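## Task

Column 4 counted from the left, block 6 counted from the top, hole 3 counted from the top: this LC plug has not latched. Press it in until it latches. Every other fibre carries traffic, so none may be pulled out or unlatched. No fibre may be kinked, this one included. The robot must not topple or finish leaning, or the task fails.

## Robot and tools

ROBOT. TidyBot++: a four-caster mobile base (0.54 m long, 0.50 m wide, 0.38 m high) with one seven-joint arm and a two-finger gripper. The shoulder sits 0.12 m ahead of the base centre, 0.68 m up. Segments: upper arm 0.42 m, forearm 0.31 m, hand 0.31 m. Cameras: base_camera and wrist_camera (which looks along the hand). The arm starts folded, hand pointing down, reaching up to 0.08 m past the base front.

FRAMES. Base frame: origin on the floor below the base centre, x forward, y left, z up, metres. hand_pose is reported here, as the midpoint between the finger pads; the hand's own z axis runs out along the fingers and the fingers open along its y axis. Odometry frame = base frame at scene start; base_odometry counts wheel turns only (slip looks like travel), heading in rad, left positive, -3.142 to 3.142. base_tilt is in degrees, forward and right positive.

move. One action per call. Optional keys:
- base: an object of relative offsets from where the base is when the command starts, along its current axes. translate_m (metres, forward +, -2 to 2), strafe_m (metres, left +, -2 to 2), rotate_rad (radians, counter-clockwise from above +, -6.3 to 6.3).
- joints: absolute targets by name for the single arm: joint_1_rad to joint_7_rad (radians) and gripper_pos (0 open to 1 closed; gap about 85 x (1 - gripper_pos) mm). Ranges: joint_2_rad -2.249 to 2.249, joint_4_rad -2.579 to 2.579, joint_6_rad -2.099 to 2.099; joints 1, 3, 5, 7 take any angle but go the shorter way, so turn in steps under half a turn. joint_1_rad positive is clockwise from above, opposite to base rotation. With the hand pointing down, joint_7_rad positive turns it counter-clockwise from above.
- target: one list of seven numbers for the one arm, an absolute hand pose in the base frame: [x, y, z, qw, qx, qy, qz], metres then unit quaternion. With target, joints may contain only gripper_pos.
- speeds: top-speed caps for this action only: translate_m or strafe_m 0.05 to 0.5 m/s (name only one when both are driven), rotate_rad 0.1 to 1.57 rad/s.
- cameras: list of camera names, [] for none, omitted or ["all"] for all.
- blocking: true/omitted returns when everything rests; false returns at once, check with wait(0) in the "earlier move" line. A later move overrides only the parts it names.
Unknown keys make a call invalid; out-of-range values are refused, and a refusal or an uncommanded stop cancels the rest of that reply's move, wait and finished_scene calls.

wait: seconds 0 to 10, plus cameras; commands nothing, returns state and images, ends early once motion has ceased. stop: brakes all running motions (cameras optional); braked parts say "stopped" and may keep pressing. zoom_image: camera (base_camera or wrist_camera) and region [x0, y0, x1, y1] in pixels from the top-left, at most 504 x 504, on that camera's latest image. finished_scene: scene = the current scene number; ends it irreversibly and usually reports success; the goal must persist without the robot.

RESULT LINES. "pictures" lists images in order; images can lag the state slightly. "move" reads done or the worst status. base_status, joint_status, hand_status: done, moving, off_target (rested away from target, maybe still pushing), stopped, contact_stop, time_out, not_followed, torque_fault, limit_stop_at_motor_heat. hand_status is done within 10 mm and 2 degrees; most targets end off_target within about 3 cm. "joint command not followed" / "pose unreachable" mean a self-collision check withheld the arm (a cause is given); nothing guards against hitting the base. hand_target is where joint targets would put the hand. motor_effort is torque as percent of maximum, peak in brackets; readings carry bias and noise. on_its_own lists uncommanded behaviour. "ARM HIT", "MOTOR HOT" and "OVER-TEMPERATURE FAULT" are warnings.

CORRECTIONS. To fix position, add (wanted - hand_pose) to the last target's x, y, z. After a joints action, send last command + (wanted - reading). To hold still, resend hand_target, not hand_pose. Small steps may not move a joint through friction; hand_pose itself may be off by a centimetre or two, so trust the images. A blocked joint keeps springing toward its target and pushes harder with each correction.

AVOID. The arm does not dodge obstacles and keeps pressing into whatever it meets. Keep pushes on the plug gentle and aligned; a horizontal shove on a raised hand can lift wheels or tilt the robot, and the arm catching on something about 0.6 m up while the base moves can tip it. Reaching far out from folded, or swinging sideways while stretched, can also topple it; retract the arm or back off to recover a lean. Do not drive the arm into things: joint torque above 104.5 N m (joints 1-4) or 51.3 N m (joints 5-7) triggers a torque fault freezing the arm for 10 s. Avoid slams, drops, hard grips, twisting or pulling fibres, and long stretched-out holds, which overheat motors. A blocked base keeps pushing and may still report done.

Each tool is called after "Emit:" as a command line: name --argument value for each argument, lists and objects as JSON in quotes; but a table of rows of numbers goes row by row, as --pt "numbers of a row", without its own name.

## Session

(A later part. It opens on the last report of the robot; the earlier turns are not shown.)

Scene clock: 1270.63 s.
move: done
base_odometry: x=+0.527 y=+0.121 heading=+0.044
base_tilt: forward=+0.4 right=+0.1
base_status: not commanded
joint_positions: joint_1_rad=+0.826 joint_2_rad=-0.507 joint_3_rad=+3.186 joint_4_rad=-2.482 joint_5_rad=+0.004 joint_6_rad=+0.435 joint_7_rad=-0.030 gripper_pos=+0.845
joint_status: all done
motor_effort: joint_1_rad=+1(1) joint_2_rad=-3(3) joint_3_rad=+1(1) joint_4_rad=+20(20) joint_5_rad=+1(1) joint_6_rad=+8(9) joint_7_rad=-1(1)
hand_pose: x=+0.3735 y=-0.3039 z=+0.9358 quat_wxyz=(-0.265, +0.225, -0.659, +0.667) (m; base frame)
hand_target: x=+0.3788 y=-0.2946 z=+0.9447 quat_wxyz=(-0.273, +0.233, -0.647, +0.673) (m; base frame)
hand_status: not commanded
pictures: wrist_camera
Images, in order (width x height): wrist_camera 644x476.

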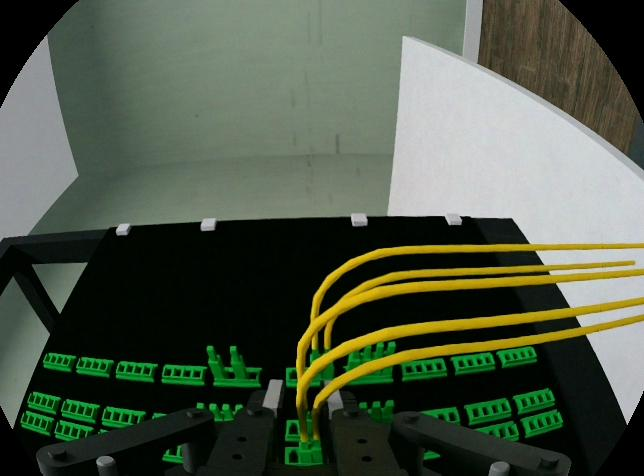

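Emit:
move --joints '{"joint_2_rad": -0.489}' --cameras '[]'

Emit:
move --base '{"translate_m": -0.004, "strafe_m": 0.007}' --speeds '{"translate_m": 0.05}' --cameras '["wrist_camera"]'

Emit:
zoom_image --camera "wrist_camera" --region '[280, 400, 325, 445]'

Emit:
move --joints '{"joint_2_rad": -0.5195}' --cameras '["wrist_camera"]'

Emit:
zoom_image --camera "wrist_camera" --region '[280, 400, 325, 445]'

Scene clock: 1316.87 s.
move: done
base_odometry: x=+0.527 y=+0.121 heading=+0.044
base_tilt: forward=+0.4 right=+0.1
base_status: not commanded
joint_positions: joint_1_rad=+0.826 joint_2_rad=-0.499 joint_3_rad=+3.186 joint_4_rad=-2.482 joint_5_rad=+0.004 joint_6_rad=+0.435 joint_7_rad=-0.030 gripper_pos=+0.845
joint_status: all done
motor_effort: joint_1_rad=+1(1) joint_2_rad=-3(4) joint_3_rad=+1(1) joint_4_rad=+19(20) joint_5_rad=+1(1) joint_6_rad=+8(9) joint_7_rad=-1(1)
hand_pose: x=+0.3750 y=-0.3056 z=+0.9323 quat_wxyz=(-0.263, +0.226, -0.662, +0.665) (m; base frame)
hand_target: x=+0.3843 y=-0.3005 z=+0.9322 quat_wxyz=(-0.268, +0.237, -0.657, +0.663) (m; base frame)
hand_status: not commanded
pictures: none
No camera images: "cameras" was empty.

Scene clock: 1317.47 s.
move: done
base_odometry: x=+0.522 y=+0.127 heading=+0.044
base_tilt: forward=+0.4 right=+0.1
base_status: done
joint_positions: joint_1_rad=+0.826 joint_2_rad=-0.498 joint_3_rad=+3.186 joint_4_rad=-2.482 joint_5_rad=+0.004 joint_6_rad=+0.435 joint_7_rad=-0.030 gripper_pos=+0.845
joint_status: not commanded
motor_effort: joint_1_rad=+1(1) joint_2_rad=-3(6) joint_3_rad=+1(1) joint_4_rad=+20(20) joint_5_rad=+1(1) joint_6_rad=+8(8) joint_7_rad=+0(1)
hand_pose: x=+0.3751 y=-0.3057 z=+0.9321 quat_wxyz=(-0.263, +0.227, -0.662, +0.664) (m; base frame)
hand_target: x=+0.3843 y=-0.3005 z=+0.9322 quat_wxyz=(-0.268, +0.237, -0.657, +0.663) (m; base frame)
hand_status: not commanded
pictures: wrist_camera
Images, in order (width x height): wrist_camera 644x476.

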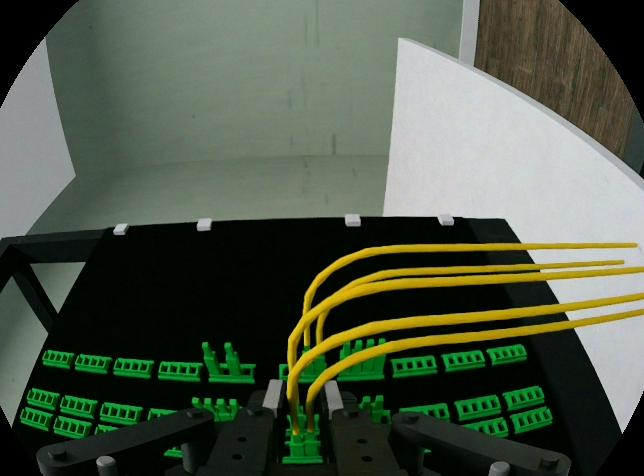

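Scaled by 11.200.

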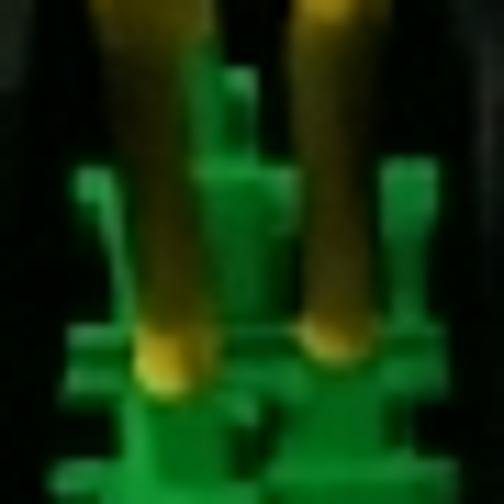

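Scene clock: 1318.10 s.
move: done
base_odometry: x=+0.522 y=+0.127 heading=+0.044
base_tilt: forward=+0.4 right=+0.1
base_status: not commanded
joint_positions: joint_1_rad=+0.826 joint_2_rad=-0.508 joint_3_rad=+3.186 joint_4_rad=-2.482 joint_5_rad=+0.004 joint_6_rad=+0.435 joint_7_rad=-0.030 gripper_pos=+0.845
joint_status: all done
motor_effort: joint_1_rad=+1(1) joint_2_rad=-5(5) joint_3_rad=+1(1) joint_4_rad=+21(22) joint_5_rad=+1(1) joint_6_rad=+10(10) joint_7_rad=-1(2)
hand_pose: x=+0.3733 y=-0.3038 z=+0.9359 quat_wxyz=(-0.265, +0.225, -0.659, +0.668) (m; base frame)
hand_target: x=+0.3790 y=-0.2948 z=+0.9443 quat_wxyz=(-0.272, +0.233, -0.647, +0.673) (m; base frame)
hand_status: not commanded
pictures: wrist_camera
Images, in order (width x height): wrist_camera 644x476.

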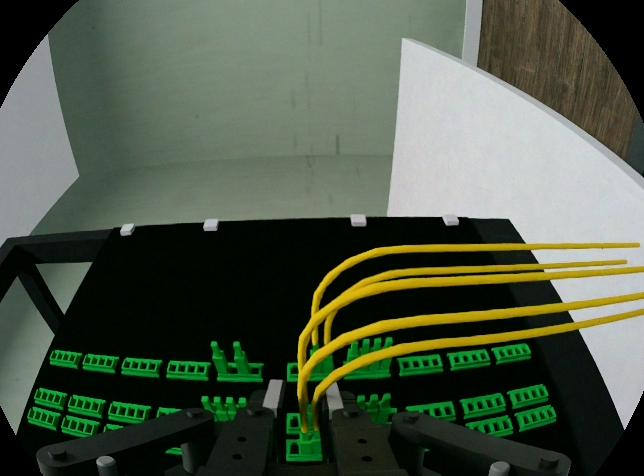

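Scaled by 11.200.

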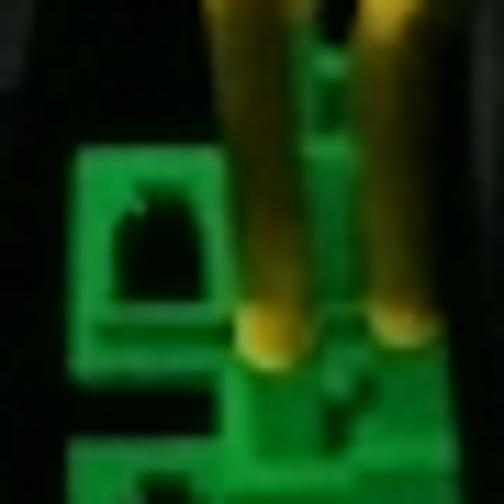

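Emit:
move --base '{"translate_m": 0.004}' --speeds '{"translate_m": 0.05}' --cameras '["wrist_camera"]'

Emit:
zoom_image --camera "wrist_camera" --region '[285, 405, 330, 450]'

Scene clock: 1339.03 s.
move: done
base_odometry: x=+0.526 y=+0.128 heading=+0.044
base_tilt: forward=+0.4 right=+0.1
base_status: done
joint_positions: joint_1_rad=+0.826 joint_2_rad=-0.508 joint_3_rad=+3.185 joint_4_rad=-2.482 joint_5_rad=+0.004 joint_6_rad=+0.435 joint_7_rad=-0.030 gripper_pos=+0.845
joint_status: not commanded
motor_effort: joint_1_rad=+1(1) joint_2_rad=-5(6) joint_3_rad=+1(1) joint_4_rad=+22(23) joint_5_rad=+1(2) joint_6_rad=+10(11) joint_7_rad=+0(1)
hand_pose: x=+0.3734 y=-0.3037 z=+0.9359 quat_wxyz=(-0.265, +0.225, -0.659, +0.668) (m; base frame)
hand_target: x=+0.3790 y=-0.2948 z=+0.9443 quat_wxyz=(-0.272, +0.233, -0.647, +0.673) (m; base frame)
hand_status: not commanded
pictures: wrist_camera
Images, in order (width x height): wrist_camera 644x476.

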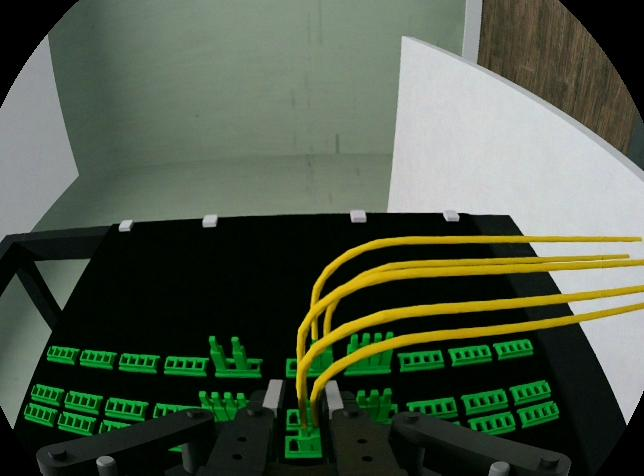

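Scaled by 11.200.

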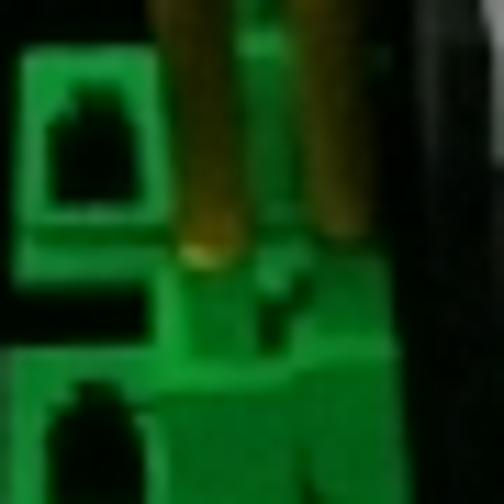

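Emit:
move --base '{"translate_m": 0.003}' --speeds '{"translate_m": 0.05}' --cameras '["wrist_camera"]'

Emit:
zoom_image --camera "wrist_camera" --region '[285, 405, 330, 450]'

Scene clock: 1343.20 s.
move: done
base_odometry: x=+0.529 y=+0.128 heading=+0.044
base_tilt: forward=+0.4 right=+0.1
base_status: done
joint_positions: joint_1_rad=+0.826 joint_2_rad=-0.508 joint_3_rad=+3.185 joint_4_rad=-2.482 joint_5_rad=+0.004 joint_6_rad=+0.435 joint_7_rad=-0.030 gripper_pos=+0.845
joint_status: not commanded
motor_effort: joint_1_rad=+1(1) joint_2_rad=-5(6) joint_3_rad=+1(2) joint_4_rad=+22(24) joint_5_rad=+1(2) joint_6_rad=+11(11) joint_7_rad=-1(1)
hand_pose: x=+0.3734 y=-0.3037 z=+0.9359 quat_wxyz=(-0.265, +0.225, -0.659, +0.667) (m; base frame)
hand_target: x=+0.3790 y=-0.2948 z=+0.9443 quat_wxyz=(-0.272, +0.233, -0.647, +0.673) (m; base frame)
hand_status: not commanded
pictures: wrist_camera
Images, in order (width x height): wrist_camera 644x476.

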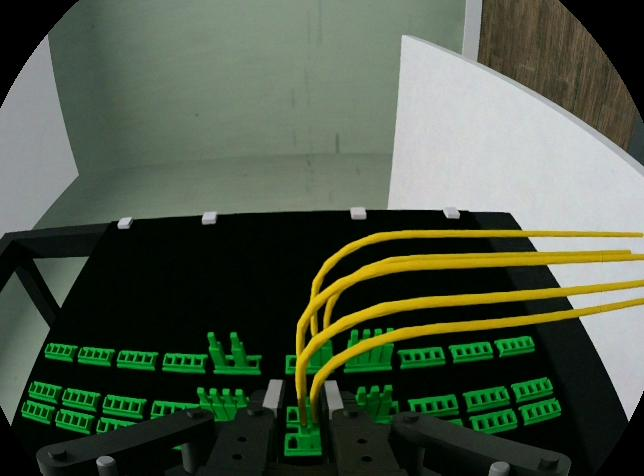

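Scaled by 11.200.

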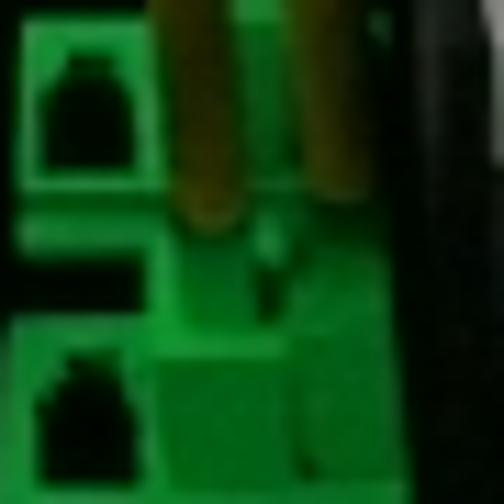

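Emit:
move --base '{"translate_m": 0.003}' --speeds '{"translate_m": 0.05}' --cameras '["wrist_camera"]'

Emit:
zoom_image --camera "wrist_camera" --region '[285, 395, 330, 440]'

Scene clock: 1349.67 s.
move: done
base_odometry: x=+0.532 y=+0.128 heading=+0.044
base_tilt: forward=+0.4 right=+0.1
base_status: done
joint_positions: joint_1_rad=+0.826 joint_2_rad=-0.508 joint_3_rad=+3.185 joint_4_rad=-2.482 joint_5_rad=+0.004 joint_6_rad=+0.435 joint_7_rad=-0.030 gripper_pos=+0.845
joint_status: not commanded
motor_effort: joint_1_rad=+1(1) joint_2_rad=-5(6) joint_3_rad=+1(2) joint_4_rad=+22(24) joint_5_rad=+1(1) joint_6_rad=+10(12) joint_7_rad=+1(1)
hand_pose: x=+0.3734 y=-0.3037 z=+0.9358 quat_wxyz=(-0.265, +0.225, -0.659, +0.667) (m; base frame)
hand_target: x=+0.3790 y=-0.2948 z=+0.9443 quat_wxyz=(-0.272, +0.233, -0.647, +0.673) (m; base frame)
hand_status: not commanded
pictures: wrist_camera
Images, in order (width x height): wrist_camera 644x476.

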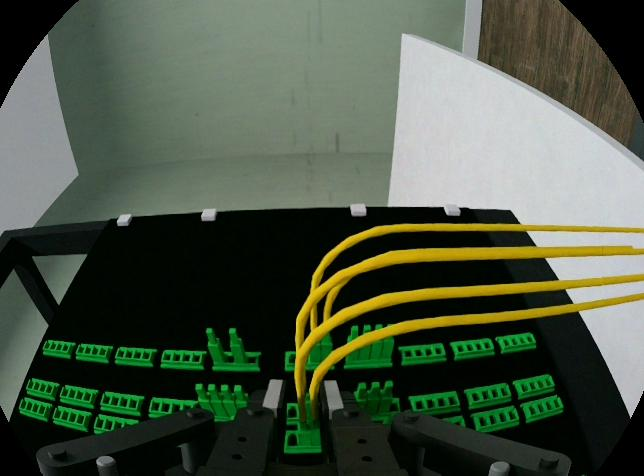

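Scaled by 11.200.

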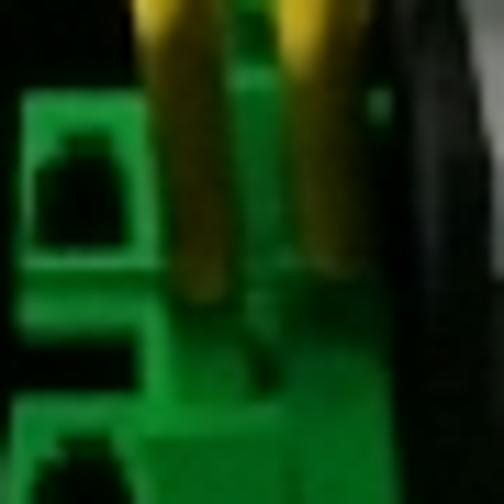

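Emit:
move --base '{"translate_m": 0.003}' --speeds '{"translate_m": 0.05}' --cameras '["wrist_camera"]'

Emit:
zoom_image --camera "wrist_camera" --region '[285, 395, 330, 440]'

Scene clock: 1354.33 s.
move: done
base_odometry: x=+0.536 y=+0.128 heading=+0.044
base_tilt: forward=+0.4 right=+0.1
base_status: done
joint_positions: joint_1_rad=+0.827 joint_2_rad=-0.508 joint_3_rad=+3.187 joint_4_rad=-2.483 joint_5_rad=+0.004 joint_6_rad=+0.435 joint_7_rad=-0.030 gripper_pos=+0.845
joint_status: not commanded
motor_effort: joint_1_rad=-1(4) joint_2_rad=-4(5) joint_3_rad=-1(4) joint_4_rad=+23(25) joint_5_rad=+2(3) joint_6_rad=+11(11) joint_7_rad=-1(1)
hand_pose: x=+0.3727 y=-0.3041 z=+0.9355 quat_wxyz=(-0.264, +0.225, -0.659, +0.667) (m; base frame)
hand_target: x=+0.3790 y=-0.2948 z=+0.9443 quat_wxyz=(-0.272, +0.233, -0.647, +0.673) (m; base frame)
hand_status: not commanded
pictures: wrist_camera
Images, in order (width x height): wrist_camera 644x476.

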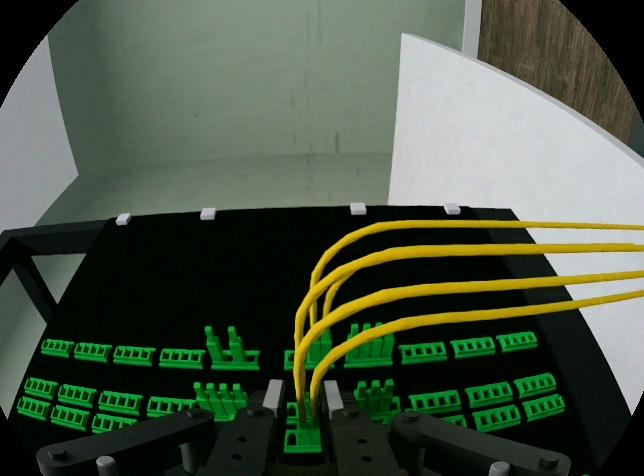

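Scaled by 11.200.

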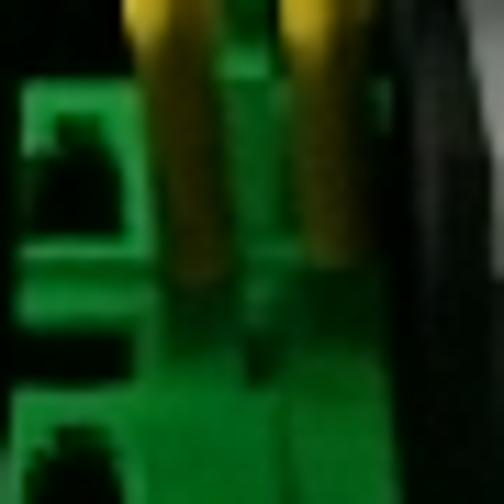

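Emit:
move --joints '{"joint_2_rad": -0.521}' --cameras '[]'

Emit:
move --base '{"translate_m": 0.002}' --speeds '{"translate_m": 0.05}' --cameras '["wrist_camera"]'

Emit:
zoom_image --camera "wrist_camera" --region '[285, 395, 330, 440]'

Scene clock: 1360.83 s.
move: done
base_odometry: x=+0.536 y=+0.128 heading=+0.044
base_tilt: forward=+0.4 right=+0.1
base_status: not commanded
joint_positions: joint_1_rad=+0.827 joint_2_rad=-0.508 joint_3_rad=+3.187 joint_4_rad=-2.483 joint_5_rad=+0.004 joint_6_rad=+0.435 joint_7_rad=-0.030 gripper_pos=+0.845
joint_status: all done
motor_effort: joint_1_rad=-1(2) joint_2_rad=-4(4) joint_3_rad=-1(2) joint_4_rad=+23(23) joint_5_rad=+2(2) joint_6_rad=+10(11) joint_7_rad=+0(1)
hand_pose: x=+0.3727 y=-0.3041 z=+0.9355 quat_wxyz=(-0.264, +0.225, -0.659, +0.667) (m; base frame)
hand_target: x=+0.3787 y=-0.2945 z=+0.9449 quat_wxyz=(-0.273, +0.232, -0.647, +0.673) (m; base frame)
hand_status: not commanded
pictures: none
No camera images: "cameras" was empty.

Scene clock: 1361.27 s.
move: done
base_odometry: x=+0.537 y=+0.129 heading=+0.044
base_tilt: forward=+0.4 right=+0.1
base_status: done
joint_positions: joint_1_rad=+0.827 joint_2_rad=-0.509 joint_3_rad=+3.187 joint_4_rad=-2.484 joint_5_rad=+0.004 joint_6_rad=+0.435 joint_7_rad=-0.030 gripper_pos=+0.845
joint_status: not commanded
motor_effort: joint_1_rad=-2(5) joint_2_rad=-3(4) joint_3_rad=-2(6) joint_4_rad=+23(25) joint_5_rad=+2(3) joint_6_rad=+10(11) joint_7_rad=+0(1)
hand_pose: x=+0.3725 y=-0.3041 z=+0.9353 quat_wxyz=(-0.264, +0.225, -0.659, +0.667) (m; base frame)
hand_target: x=+0.3787 y=-0.2945 z=+0.9449 quat_wxyz=(-0.273, +0.232, -0.647, +0.673) (m; base frame)
hand_status: not commanded
pictures: wrist_camera
Images, in order (width x height): wrist_camera 644x476.

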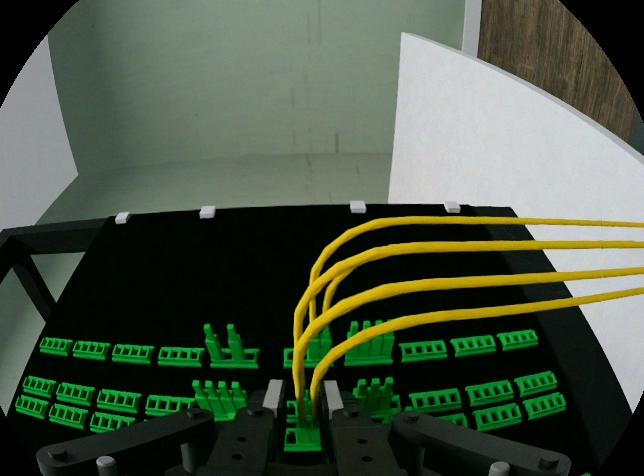

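Scaled by 11.200.

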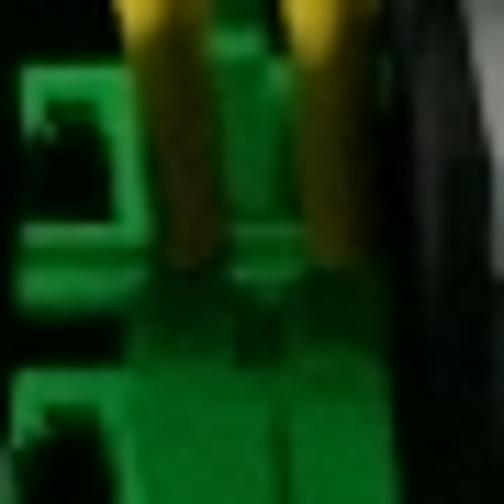

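Emit:
move --joints '{"joint_2_rad": -0.523}' --cameras '[]'

Emit:
move --base '{"translate_m": 0.002}' --speeds '{"translate_m": 0.05}' --cameras '["wrist_camera"]'

Emit:
zoom_image --camera "wrist_camera" --region '[285, 395, 330, 440]'

Scene clock: 1366.07 s.
move: done
base_odometry: x=+0.537 y=+0.129 heading=+0.044
base_tilt: forward=+0.4 right=+0.1
base_status: not commanded
joint_positions: joint_1_rad=+0.827 joint_2_rad=-0.509 joint_3_rad=+3.187 joint_4_rad=-2.484 joint_5_rad=+0.004 joint_6_rad=+0.435 joint_7_rad=-0.030 gripper_pos=+0.845
joint_status: all done
motor_effort: joint_1_rad=-2(2) joint_2_rad=-4(4) joint_3_rad=-2(2) joint_4_rad=+23(23) joint_5_rad=+2(2) joint_6_rad=+11(11) joint_7_rad=+0(1)
hand_pose: x=+0.3725 y=-0.3041 z=+0.9353 quat_wxyz=(-0.264, +0.225, -0.659, +0.667) (m; base frame)
hand_target: x=+0.3783 y=-0.2941 z=+0.9457 quat_wxyz=(-0.273, +0.232, -0.646, +0.674) (m; base frame)
hand_status: not commanded
pictures: none
No camera images: "cameras" was empty.

Scene clock: 1366.50 s.
move: done
base_odometry: x=+0.539 y=+0.129 heading=+0.044
base_tilt: forward=+0.4 right=+0.1
base_status: done
joint_positions: joint_1_rad=+0.827 joint_2_rad=-0.509 joint_3_rad=+3.188 joint_4_rad=-2.484 joint_5_rad=+0.004 joint_6_rad=+0.435 joint_7_rad=-0.030 gripper_pos=+0.845
joint_status: not commanded
motor_effort: joint_1_rad=-3(5) joint_2_rad=-3(4) joint_3_rad=-3(6) joint_4_rad=+23(25) joint_5_rad=+2(4) joint_6_rad=+10(11) joint_7_rad=+0(1)
hand_pose: x=+0.3720 y=-0.3043 z=+0.9353 quat_wxyz=(-0.264, +0.224, -0.659, +0.667) (m; base frame)
hand_target: x=+0.3783 y=-0.2941 z=+0.9457 quat_wxyz=(-0.273, +0.232, -0.646, +0.674) (m; base frame)
hand_status: not commanded
pictures: wrist_camera
Images, in order (width x height): wrist_camera 644x476.

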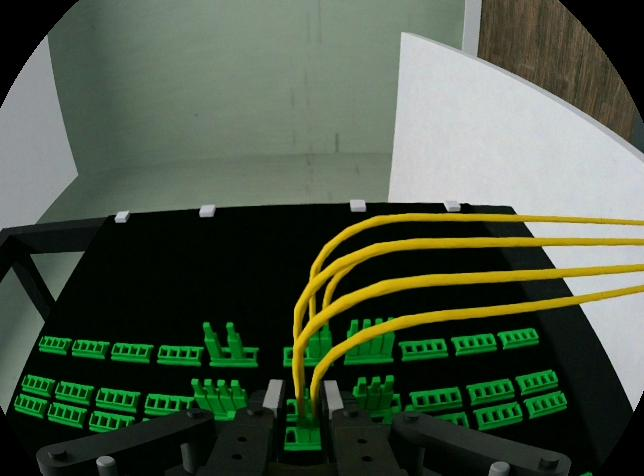

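Scaled by 11.200.

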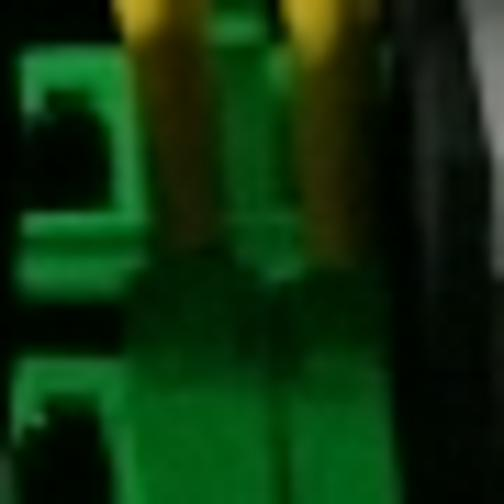

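Emit:
move --joints '{"joint_2_rad": -0.5255}' --cameras '[]'

Emit:
move --base '{"translate_m": 0.002}' --speeds '{"translate_m": 0.05}' --cameras '["wrist_camera"]'

Emit:
zoom_image --camera "wrist_camera" --region '[285, 395, 330, 440]'

Scene clock: 1372.63 s.
move: done
base_odometry: x=+0.539 y=+0.129 heading=+0.044
base_tilt: forward=+0.4 right=+0.1
base_status: not commanded
joint_positions: joint_1_rad=+0.827 joint_2_rad=-0.509 joint_3_rad=+3.188 joint_4_rad=-2.484 joint_5_rad=+0.004 joint_6_rad=+0.435 joint_7_rad=-0.030 gripper_pos=+0.845
joint_status: all done
motor_effort: joint_1_rad=-3(3) joint_2_rad=-3(4) joint_3_rad=-3(3) joint_4_rad=+23(23) joint_5_rad=+3(3) joint_6_rad=+10(10) joint_7_rad=-1(2)
hand_pose: x=+0.3720 y=-0.3043 z=+0.9353 quat_wxyz=(-0.264, +0.224, -0.659, +0.667) (m; base frame)
hand_target: x=+0.3779 y=-0.2936 z=+0.9467 quat_wxyz=(-0.273, +0.232, -0.645, +0.675) (m; base frame)
hand_status: not commanded
pictures: none
No camera images: "cameras" was empty.

Scene clock: 1373.10 s.
move: done
base_odometry: x=+0.541 y=+0.129 heading=+0.044
base_tilt: forward=+0.4 right=+0.1
base_status: done
joint_positions: joint_1_rad=+0.828 joint_2_rad=-0.512 joint_3_rad=+3.190 joint_4_rad=-2.486 joint_5_rad=+0.004 joint_6_rad=+0.435 joint_7_rad=-0.030 gripper_pos=+0.845
joint_status: not commanded
motor_effort: joint_1_rad=-2(6) joint_2_rad=-3(3) joint_3_rad=-3(7) joint_4_rad=+23(25) joint_5_rad=+2(4) joint_6_rad=+11(11) joint_7_rad=+0(1)
hand_pose: x=+0.3703 y=-0.3047 z=+0.9353 quat_wxyz=(-0.264, +0.223, -0.659, +0.668) (m; base frame)
hand_target: x=+0.3779 y=-0.2936 z=+0.9467 quat_wxyz=(-0.273, +0.232, -0.645, +0.675) (m; base frame)
hand_status: not commanded
pictures: wrist_camera
Images, in order (width x height): wrist_camera 644x476.

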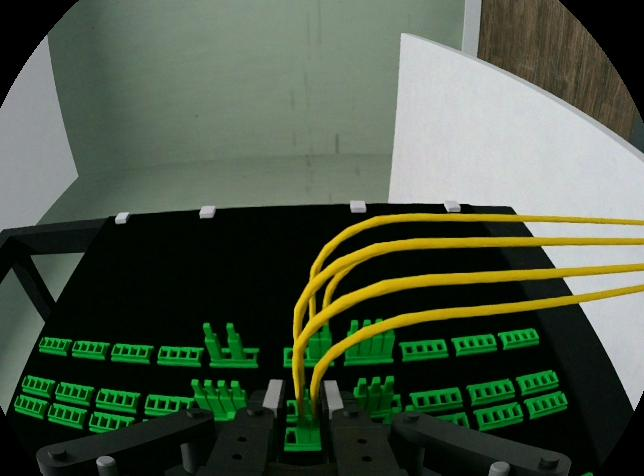

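Scaled by 11.200.

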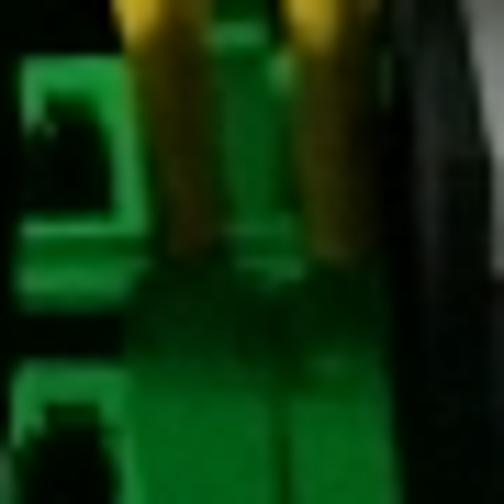

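Emit:
move --base '{"translate_m": 0.002}' --joints '{"joint_2_rad": -0.527}' --speeds '{"translate_m": 0.05}' --cameras '["wrist_camera"]'

Emit:
zoom_image --camera "wrist_camera" --region '[285, 395, 330, 440]'

Scene clock: 1378.80 s.
move: done
base_odometry: x=+0.543 y=+0.129 heading=+0.044
base_tilt: forward=+0.4 right=+0.1
base_status: done
joint_positions: joint_1_rad=+0.829 joint_2_rad=-0.515 joint_3_rad=+3.193 joint_4_rad=-2.488 joint_5_rad=+0.004 joint_6_rad=+0.435 joint_7_rad=-0.030 gripper_pos=+0.845
joint_status: all done
motor_effort: joint_1_rad=-3(6) joint_2_rad=-3(3) joint_3_rad=-3(7) joint_4_rad=+24(26) joint_5_rad=+3(4) joint_6_rad=+11(12) joint_7_rad=+0(1)
hand_pose: x=+0.3686 y=-0.3047 z=+0.9353 quat_wxyz=(-0.263, +0.221, -0.659, +0.669) (m; base frame)
hand_target: x=+0.3776 y=-0.2933 z=+0.9473 quat_wxyz=(-0.273, +0.232, -0.645, +0.675) (m; base frame)
hand_status: not commanded
pictures: wrist_camera
Images, in order (width x height): wrist_camera 644x476.

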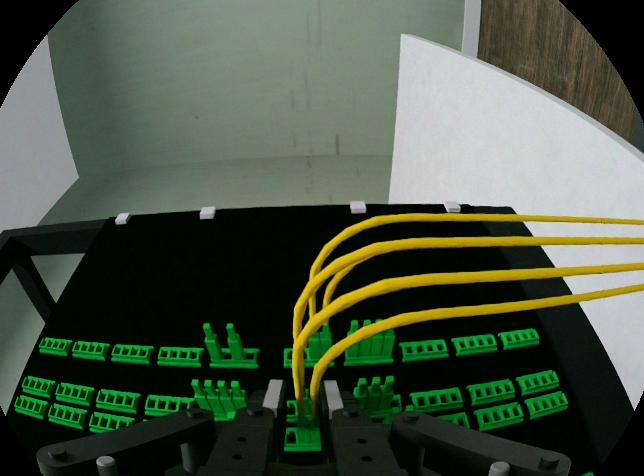

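Scaled by 11.200.

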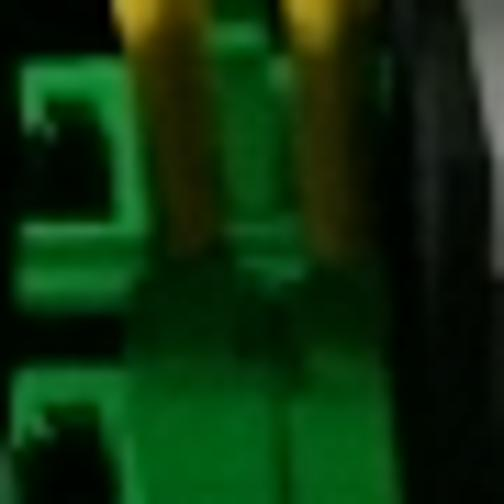

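Emit:
move --base '{"translate_m": -0.005}' --speeds '{"translate_m": 0.05}' --cameras '["wrist_camera"]'

Emit:
zoom_image --camera "wrist_camera" --region '[285, 395, 330, 440]'

Scene clock: 1383.67 s.
move: done
base_odometry: x=+0.538 y=+0.129 heading=+0.044
base_tilt: forward=+0.4 right=+0.1
base_status: done
joint_positions: joint_1_rad=+0.827 joint_2_rad=-0.515 joint_3_rad=+3.188 joint_4_rad=-2.488 joint_5_rad=+0.004 joint_6_rad=+0.435 joint_7_rad=-0.030 gripper_pos=+0.845
joint_status: not commanded
motor_effort: joint_1_rad=+0(3) joint_2_rad=-4(6) joint_3_rad=+0(3) joint_4_rad=+22(23) joint_5_rad=+1(2) joint_6_rad=+10(11) joint_7_rad=-1(1)
hand_pose: x=+0.3706 y=-0.3030 z=+0.9353 quat_wxyz=(-0.264, +0.224, -0.659, +0.668) (m; base frame)
hand_target: x=+0.3776 y=-0.2933 z=+0.9473 quat_wxyz=(-0.273, +0.232, -0.645, +0.675) (m; base frame)
hand_status: not commanded
pictures: wrist_camera
Images, in order (width x height): wrist_camera 644x476.

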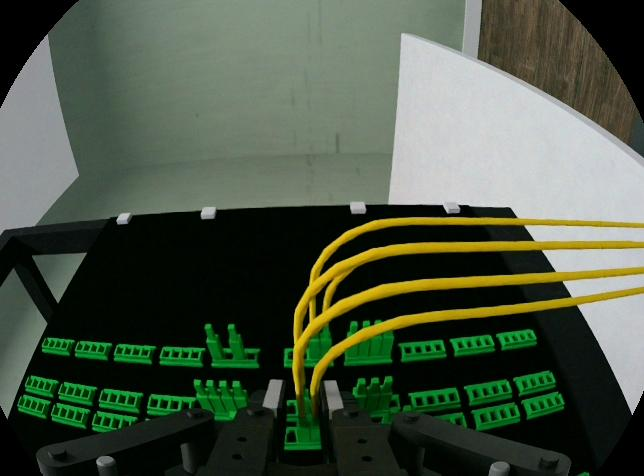

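Scaled by 11.200.

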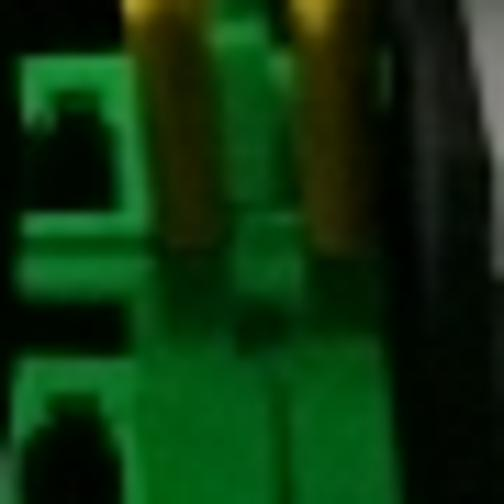

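Emit:
move --joints '{"joint_2_rad": -0.4985}' --cameras '[]'

Scene clock: 1387.93 s.
move: done
base_odometry: x=+0.538 y=+0.129 heading=+0.044
base_tilt: forward=+0.4 right=+0.1
base_status: not commanded
joint_positions: joint_1_rad=+0.827 joint_2_rad=-0.509 joint_3_rad=+3.188 joint_4_rad=-2.487 joint_5_rad=+0.004 joint_6_rad=+0.435 joint_7_rad=-0.030 gripper_pos=+0.845
joint_status: all done
motor_effort: joint_1_rad=+1(1) joint_2_rad=-2(5) joint_3_rad=+1(1) joint_4_rad=+20(22) joint_5_rad=+1(1) joint_6_rad=+8(10) joint_7_rad=+0(1)
hand_pose: x=+0.3716 y=-0.3041 z=+0.9332 quat_wxyz=(-0.264, +0.224, -0.660, +0.666) (m; base frame)
hand_target: x=+0.3827 y=-0.2987 z=+0.9360 quat_wxyz=(-0.270, +0.235, -0.654, +0.666) (m; base frame)
hand_status: not commanded
pictures: none
No camera images: "cameras" was empty.

Emit:
move --joints '{"joint_2_rad": -0.497}' --cameras '["wrist_camera"]'

Emit:
zoom_image --camera "wrist_camera" --region '[285, 395, 330, 440]'

Scene clock: 1390.93 s.
move: done
base_odometry: x=+0.538 y=+0.129 heading=+0.044
base_tilt: forward=+0.4 right=+0.1
base_status: not commanded
joint_positions: joint_1_rad=+0.827 joint_2_rad=-0.509 joint_3_rad=+3.188 joint_4_rad=-2.487 joint_5_rad=+0.004 joint_6_rad=+0.435 joint_7_rad=-0.030 gripper_pos=+0.845
joint_status: all done
motor_effort: joint_1_rad=+1(1) joint_2_rad=-3(3) joint_3_rad=+1(1) joint_4_rad=+19(20) joint_5_rad=+1(1) joint_6_rad=+8(9) joint_7_rad=+0(1)
hand_pose: x=+0.3716 y=-0.3041 z=+0.9332 quat_wxyz=(-0.264, +0.224, -0.660, +0.666) (m; base frame)
hand_target: x=+0.3829 y=-0.2990 z=+0.9354 quat_wxyz=(-0.269, +0.236, -0.655, +0.666) (m; base frame)
hand_status: not commanded
pictures: wrist_camera
Images, in order (width x height): wrist_camera 644x476.

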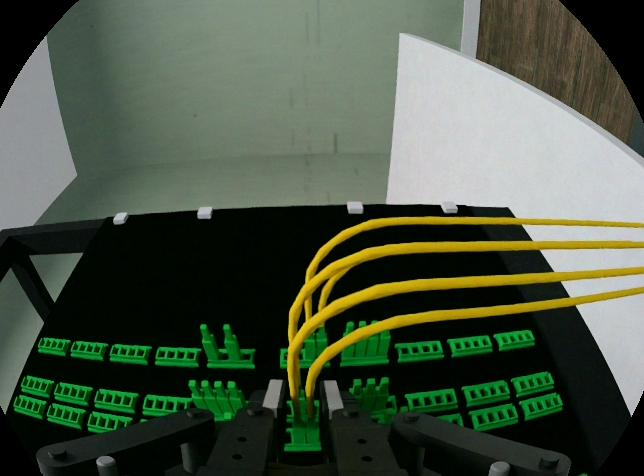

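Scaled by 11.200.

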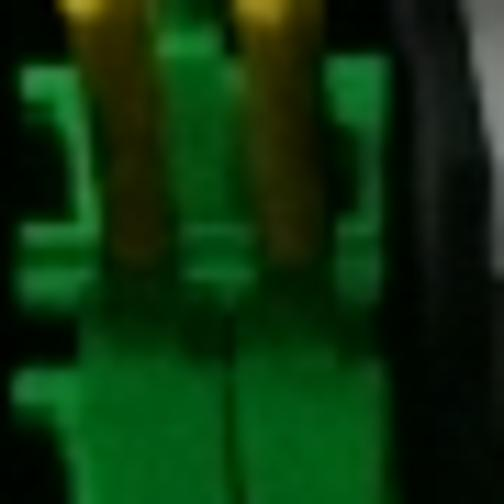

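Emit:
move --joints '{"joint_2_rad": -0.4955}' --cameras '[]'

Emit:
move --base '{"translate_m": -0.004}' --speeds '{"translate_m": 0.05}' --cameras '["wrist_camera"]'

Emit:
zoom_image --camera "wrist_camera" --region '[285, 395, 330, 440]'

Scene clock: 1396.87 s.
move: done
base_odometry: x=+0.538 y=+0.129 heading=+0.044
base_tilt: forward=+0.4 right=+0.1
base_status: not commanded
joint_positions: joint_1_rad=+0.827 joint_2_rad=-0.509 joint_3_rad=+3.188 joint_4_rad=-2.487 joint_5_rad=+0.004 joint_6_rad=+0.435 joint_7_rad=-0.030 gripper_pos=+0.845
joint_status: all done
motor_effort: joint_1_rad=+1(1) joint_2_rad=-3(3) joint_3_rad=+1(1) joint_4_rad=+20(20) joint_5_rad=+1(1) joint_6_rad=+8(9) joint_7_rad=+0(1)
hand_pose: x=+0.3716 y=-0.3041 z=+0.9332 quat_wxyz=(-0.264, +0.224, -0.660, +0.666) (m; base frame)
hand_target: x=+0.3832 y=-0.2993 z=+0.9348 quat_wxyz=(-0.269, +0.236, -0.655, +0.665) (m; base frame)
hand_status: not commanded
pictures: none
No camera images: "cameras" was empty.

Scene clock: 1397.43 s.
move: done
base_odometry: x=+0.534 y=+0.129 heading=+0.044
base_tilt: forward=+0.4 right=+0.1
base_status: done
joint_positions: joint_1_rad=+0.827 joint_2_rad=-0.508 joint_3_rad=+3.188 joint_4_rad=-2.487 joint_5_rad=+0.004 joint_6_rad=+0.435 joint_7_rad=-0.030 gripper_pos=+0.845
joint_status: not commanded
motor_effort: joint_1_rad=+1(1) joint_2_rad=-2(4) joint_3_rad=+1(2) joint_4_rad=+19(20) joint_5_rad=+1(1) joint_6_rad=+8(8) joint_7_rad=-1(1)
hand_pose: x=+0.3717 y=-0.3042 z=+0.9330 quat_wxyz=(-0.263, +0.224, -0.661, +0.666) (m; base frame)
hand_target: x=+0.3832 y=-0.2993 z=+0.9348 quat_wxyz=(-0.269, +0.236, -0.655, +0.665) (m; base frame)
hand_status: not commanded
pictures: wrist_camera
Images, in order (width x height): wrist_camera 644x476.

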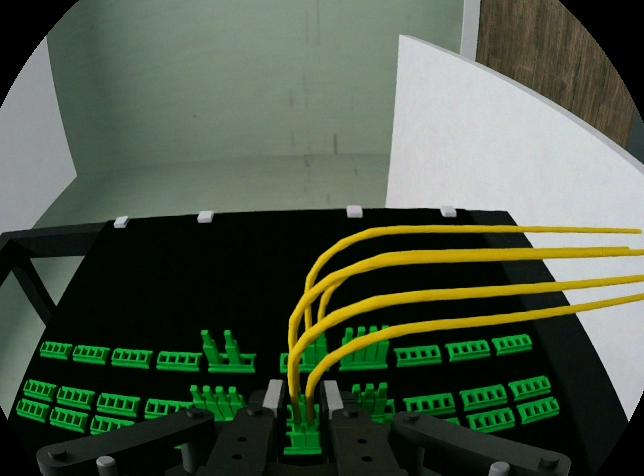

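Scaled by 11.200.

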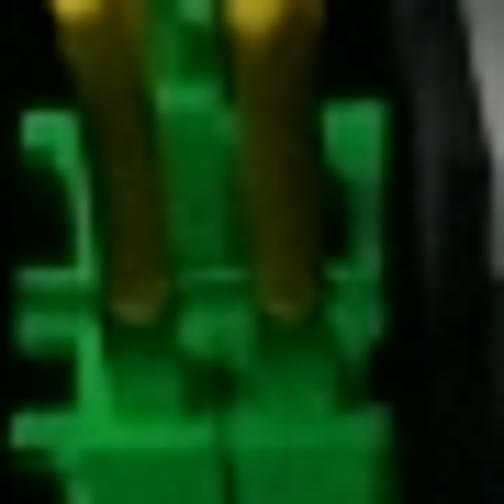

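Emit:
move --joints '{"joint_2_rad": -0.4935}' --cameras '[]'

Emit:
move --base '{"translate_m": -0.006}' --speeds '{"translate_m": 0.05}' --cameras '["wrist_camera"]'

Emit:
zoom_image --camera "wrist_camera" --region '[285, 400, 330, 445]'

Scene clock: 1405.50 s.
move: done
base_odometry: x=+0.534 y=+0.129 heading=+0.044
base_tilt: forward=+0.4 right=+0.1
base_status: not commanded
joint_positions: joint_1_rad=+0.827 joint_2_rad=-0.508 joint_3_rad=+3.188 joint_4_rad=-2.487 joint_5_rad=+0.004 joint_6_rad=+0.435 joint_7_rad=-0.030 gripper_pos=+0.845
joint_status: all done
motor_effort: joint_1_rad=+1(1) joint_2_rad=-3(3) joint_3_rad=+1(1) joint_4_rad=+20(20) joint_5_rad=+1(1) joint_6_rad=+8(9) joint_7_rad=-1(1)
hand_pose: x=+0.3717 y=-0.3042 z=+0.9330 quat_wxyz=(-0.263, +0.224, -0.661, +0.666) (m; base frame)
hand_target: x=+0.3836 y=-0.2996 z=+0.9340 quat_wxyz=(-0.269, +0.236, -0.656, +0.665) (m; base frame)
hand_status: not commanded
pictures: none
No camera images: "cameras" was empty.

Scene clock: 1406.10 s.
move: done
base_odometry: x=+0.528 y=+0.128 heading=+0.044
base_tilt: forward=+0.4 right=+0.1
base_status: done
joint_positions: joint_1_rad=+0.827 joint_2_rad=-0.507 joint_3_rad=+3.188 joint_4_rad=-2.487 joint_5_rad=+0.004 joint_6_rad=+0.435 joint_7_rad=-0.030 gripper_pos=+0.845
joint_status: not commanded
motor_effort: joint_1_rad=+1(1) joint_2_rad=-3(4) joint_3_rad=+1(2) joint_4_rad=+19(20) joint_5_rad=+1(1) joint_6_rad=+7(8) joint_7_rad=+0(1)
hand_pose: x=+0.3719 y=-0.3045 z=+0.9325 quat_wxyz=(-0.263, +0.225, -0.661, +0.666) (m; base frame)
hand_target: x=+0.3836 y=-0.2996 z=+0.9340 quat_wxyz=(-0.269, +0.236, -0.656, +0.665) (m; base frame)
hand_status: not commanded
pictures: wrist_camera
Images, in order (width x height): wrist_camera 644x476.

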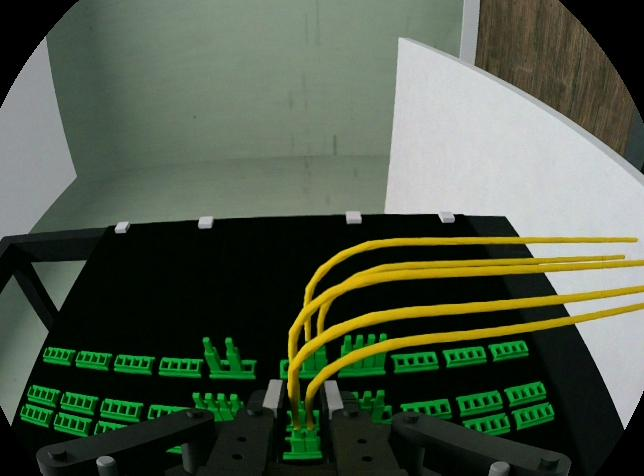

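Scaled by 11.200.

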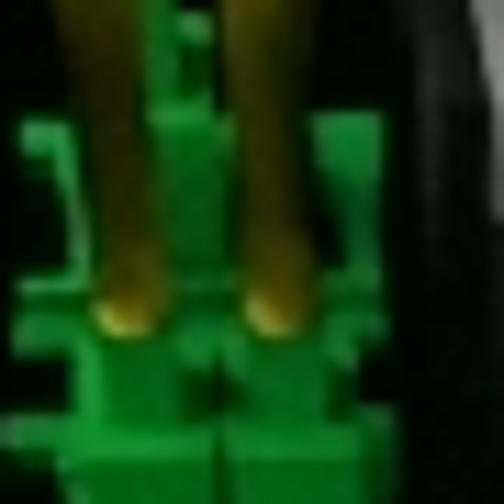

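Emit:
move --base '{"translate_m": -0.0122, "strafe_m": 0.0118}' --speeds '{"translate_m": 0.05}' --cameras '["wrist_camera"]'

Emit:
zoom_image --camera "wrist_camera" --region '[275, 400, 330, 455]'

Scene clock: 1412.97 s.
move: done
base_odometry: x=+0.515 y=+0.140 heading=+0.044
base_tilt: forward=+0.4 right=+0.1
base_status: done
joint_positions: joint_1_rad=+0.827 joint_2_rad=-0.505 joint_3_rad=+3.188 joint_4_rad=-2.487 joint_5_rad=+0.004 joint_6_rad=+0.435 joint_7_rad=-0.030 gripper_pos=+0.845
joint_status: not commanded
motor_effort: joint_1_rad=+0(1) joint_2_rad=-2(6) joint_3_rad=+1(2) joint_4_rad=+20(20) joint_5_rad=+1(1) joint_6_rad=+8(8) joint_7_rad=+1(1)
hand_pose: x=+0.3723 y=-0.3048 z=+0.9317 quat_wxyz=(-0.263, +0.225, -0.662, +0.665) (m; base frame)
hand_target: x=+0.3836 y=-0.2996 z=+0.9340 quat_wxyz=(-0.269, +0.236, -0.656, +0.665) (m; base frame)
hand_status: not commanded
pictures: wrist_camera
Images, in order (width x height): wrist_camera 644x476.

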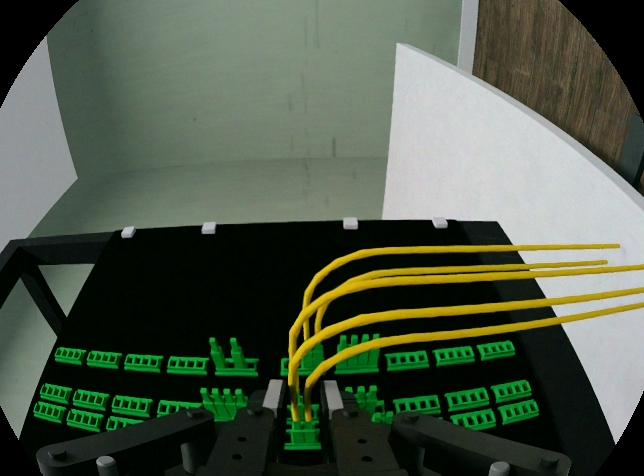

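Scaled by 9.164.

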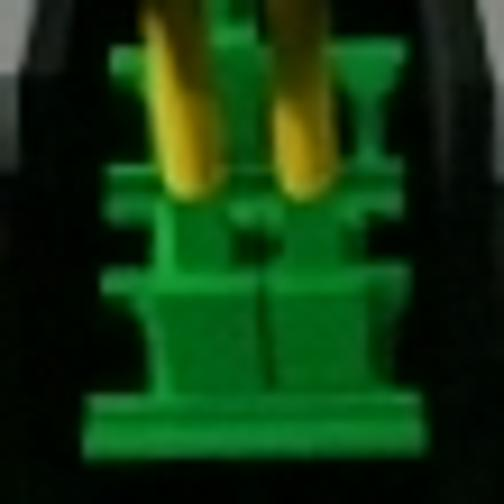

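Emit:
move --base '{"translate_m": -0.0252, "strafe_m": 0.0243}' --speeds '{"translate_m": 0.05}' --cameras '["wrist_camera"]'

Emit:
zoom_image --camera "wrist_camera" --region '[260, 370, 350, 460]'

Scene clock: 1418.37 s.
move: done
base_odometry: x=+0.489 y=+0.163 heading=+0.044
base_tilt: forward=+0.4 right=+0.1
base_status: done
joint_positions: joint_1_rad=+0.827 joint_2_rad=-0.504 joint_3_rad=+3.188 joint_4_rad=-2.487 joint_5_rad=+0.004 joint_6_rad=+0.435 joint_7_rad=-0.030 gripper_pos=+0.845
joint_status: not commanded
motor_effort: joint_1_rad=+1(1) joint_2_rad=-3(6) joint_3_rad=+1(1) joint_4_rad=+19(20) joint_5_rad=+1(1) joint_6_rad=+8(8) joint_7_rad=+0(1)
hand_pose: x=+0.3725 y=-0.3050 z=+0.9312 quat_wxyz=(-0.263, +0.225, -0.662, +0.665) (m; base frame)
hand_target: x=+0.3836 y=-0.2996 z=+0.9340 quat_wxyz=(-0.269, +0.236, -0.656, +0.665) (m; base frame)
hand_status: not commanded
pictures: wrist_camera
Images, in order (width x height): wrist_camera 644x476.

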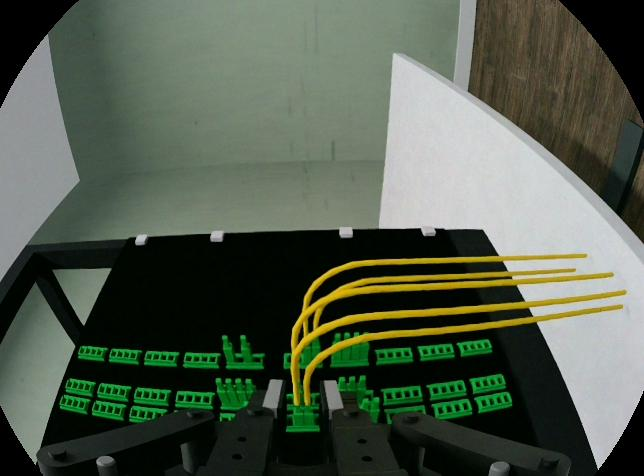

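Scaled by 5.600.

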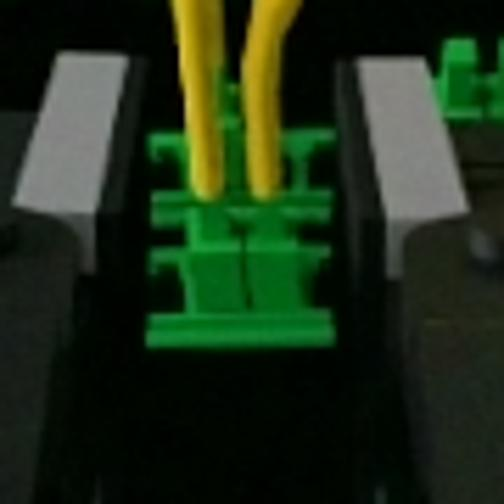

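Emit:
move --base '{"translate_m": -0.065, "strafe_m": 0.06}' --speeds '{"translate_m": 0.1}' --cameras '["wrist_camera", "base_camera"]'

Emit:
zoom_image --camera "wrist_camera" --region '[260, 330, 350, 420]'

Scene clock: 1423.50 s.
move: done
base_odometry: x=+0.421 y=+0.220 heading=+0.044
base_tilt: forward=+0.4 right=+0.1
base_status: done
joint_positions: joint_1_rad=+0.827 joint_2_rad=-0.500 joint_3_rad=+3.188 joint_4_rad=-2.487 joint_5_rad=+0.004 joint_6_rad=+0.435 joint_7_rad=-0.030 gripper_pos=+0.845
joint_status: not commanded
motor_effort: joint_1_rad=+0(1) joint_2_rad=-3(5) joint_3_rad=+1(1) joint_4_rad=+20(20) joint_5_rad=+1(1) joint_6_rad=+8(9) joint_7_rad=+0(1)
hand_pose: x=+0.3731 y=-0.3058 z=+0.9297 quat_wxyz=(-0.262, +0.225, -0.663, +0.664) (m; base frame)
hand_target: x=+0.3836 y=-0.2996 z=+0.9340 quat_wxyz=(-0.269, +0.236, -0.656, +0.665) (m; base frame)
hand_status: not commanded
pictures: base_camera, wrist_camera
Images, in order (width x height): base_camera 644x364, wrist_camera 644x476.

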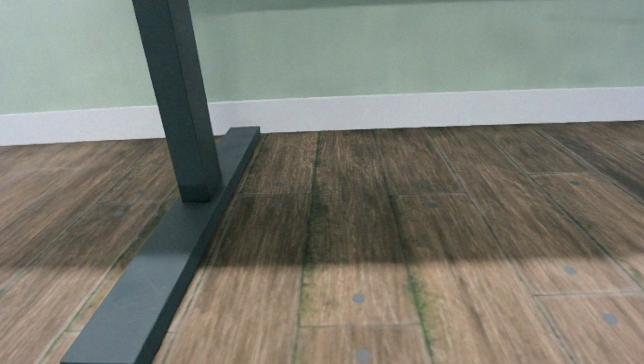

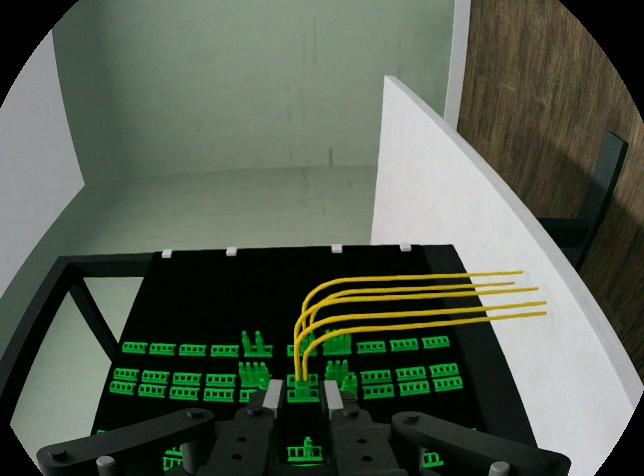

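Scaled by 5.600.

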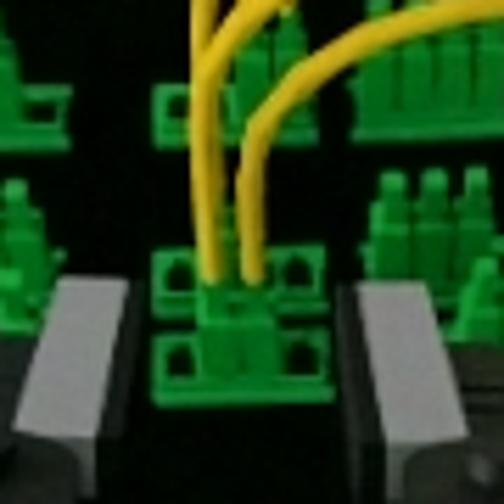

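Emit:
finished_scene --scene 2

The scene is finished: the task was done.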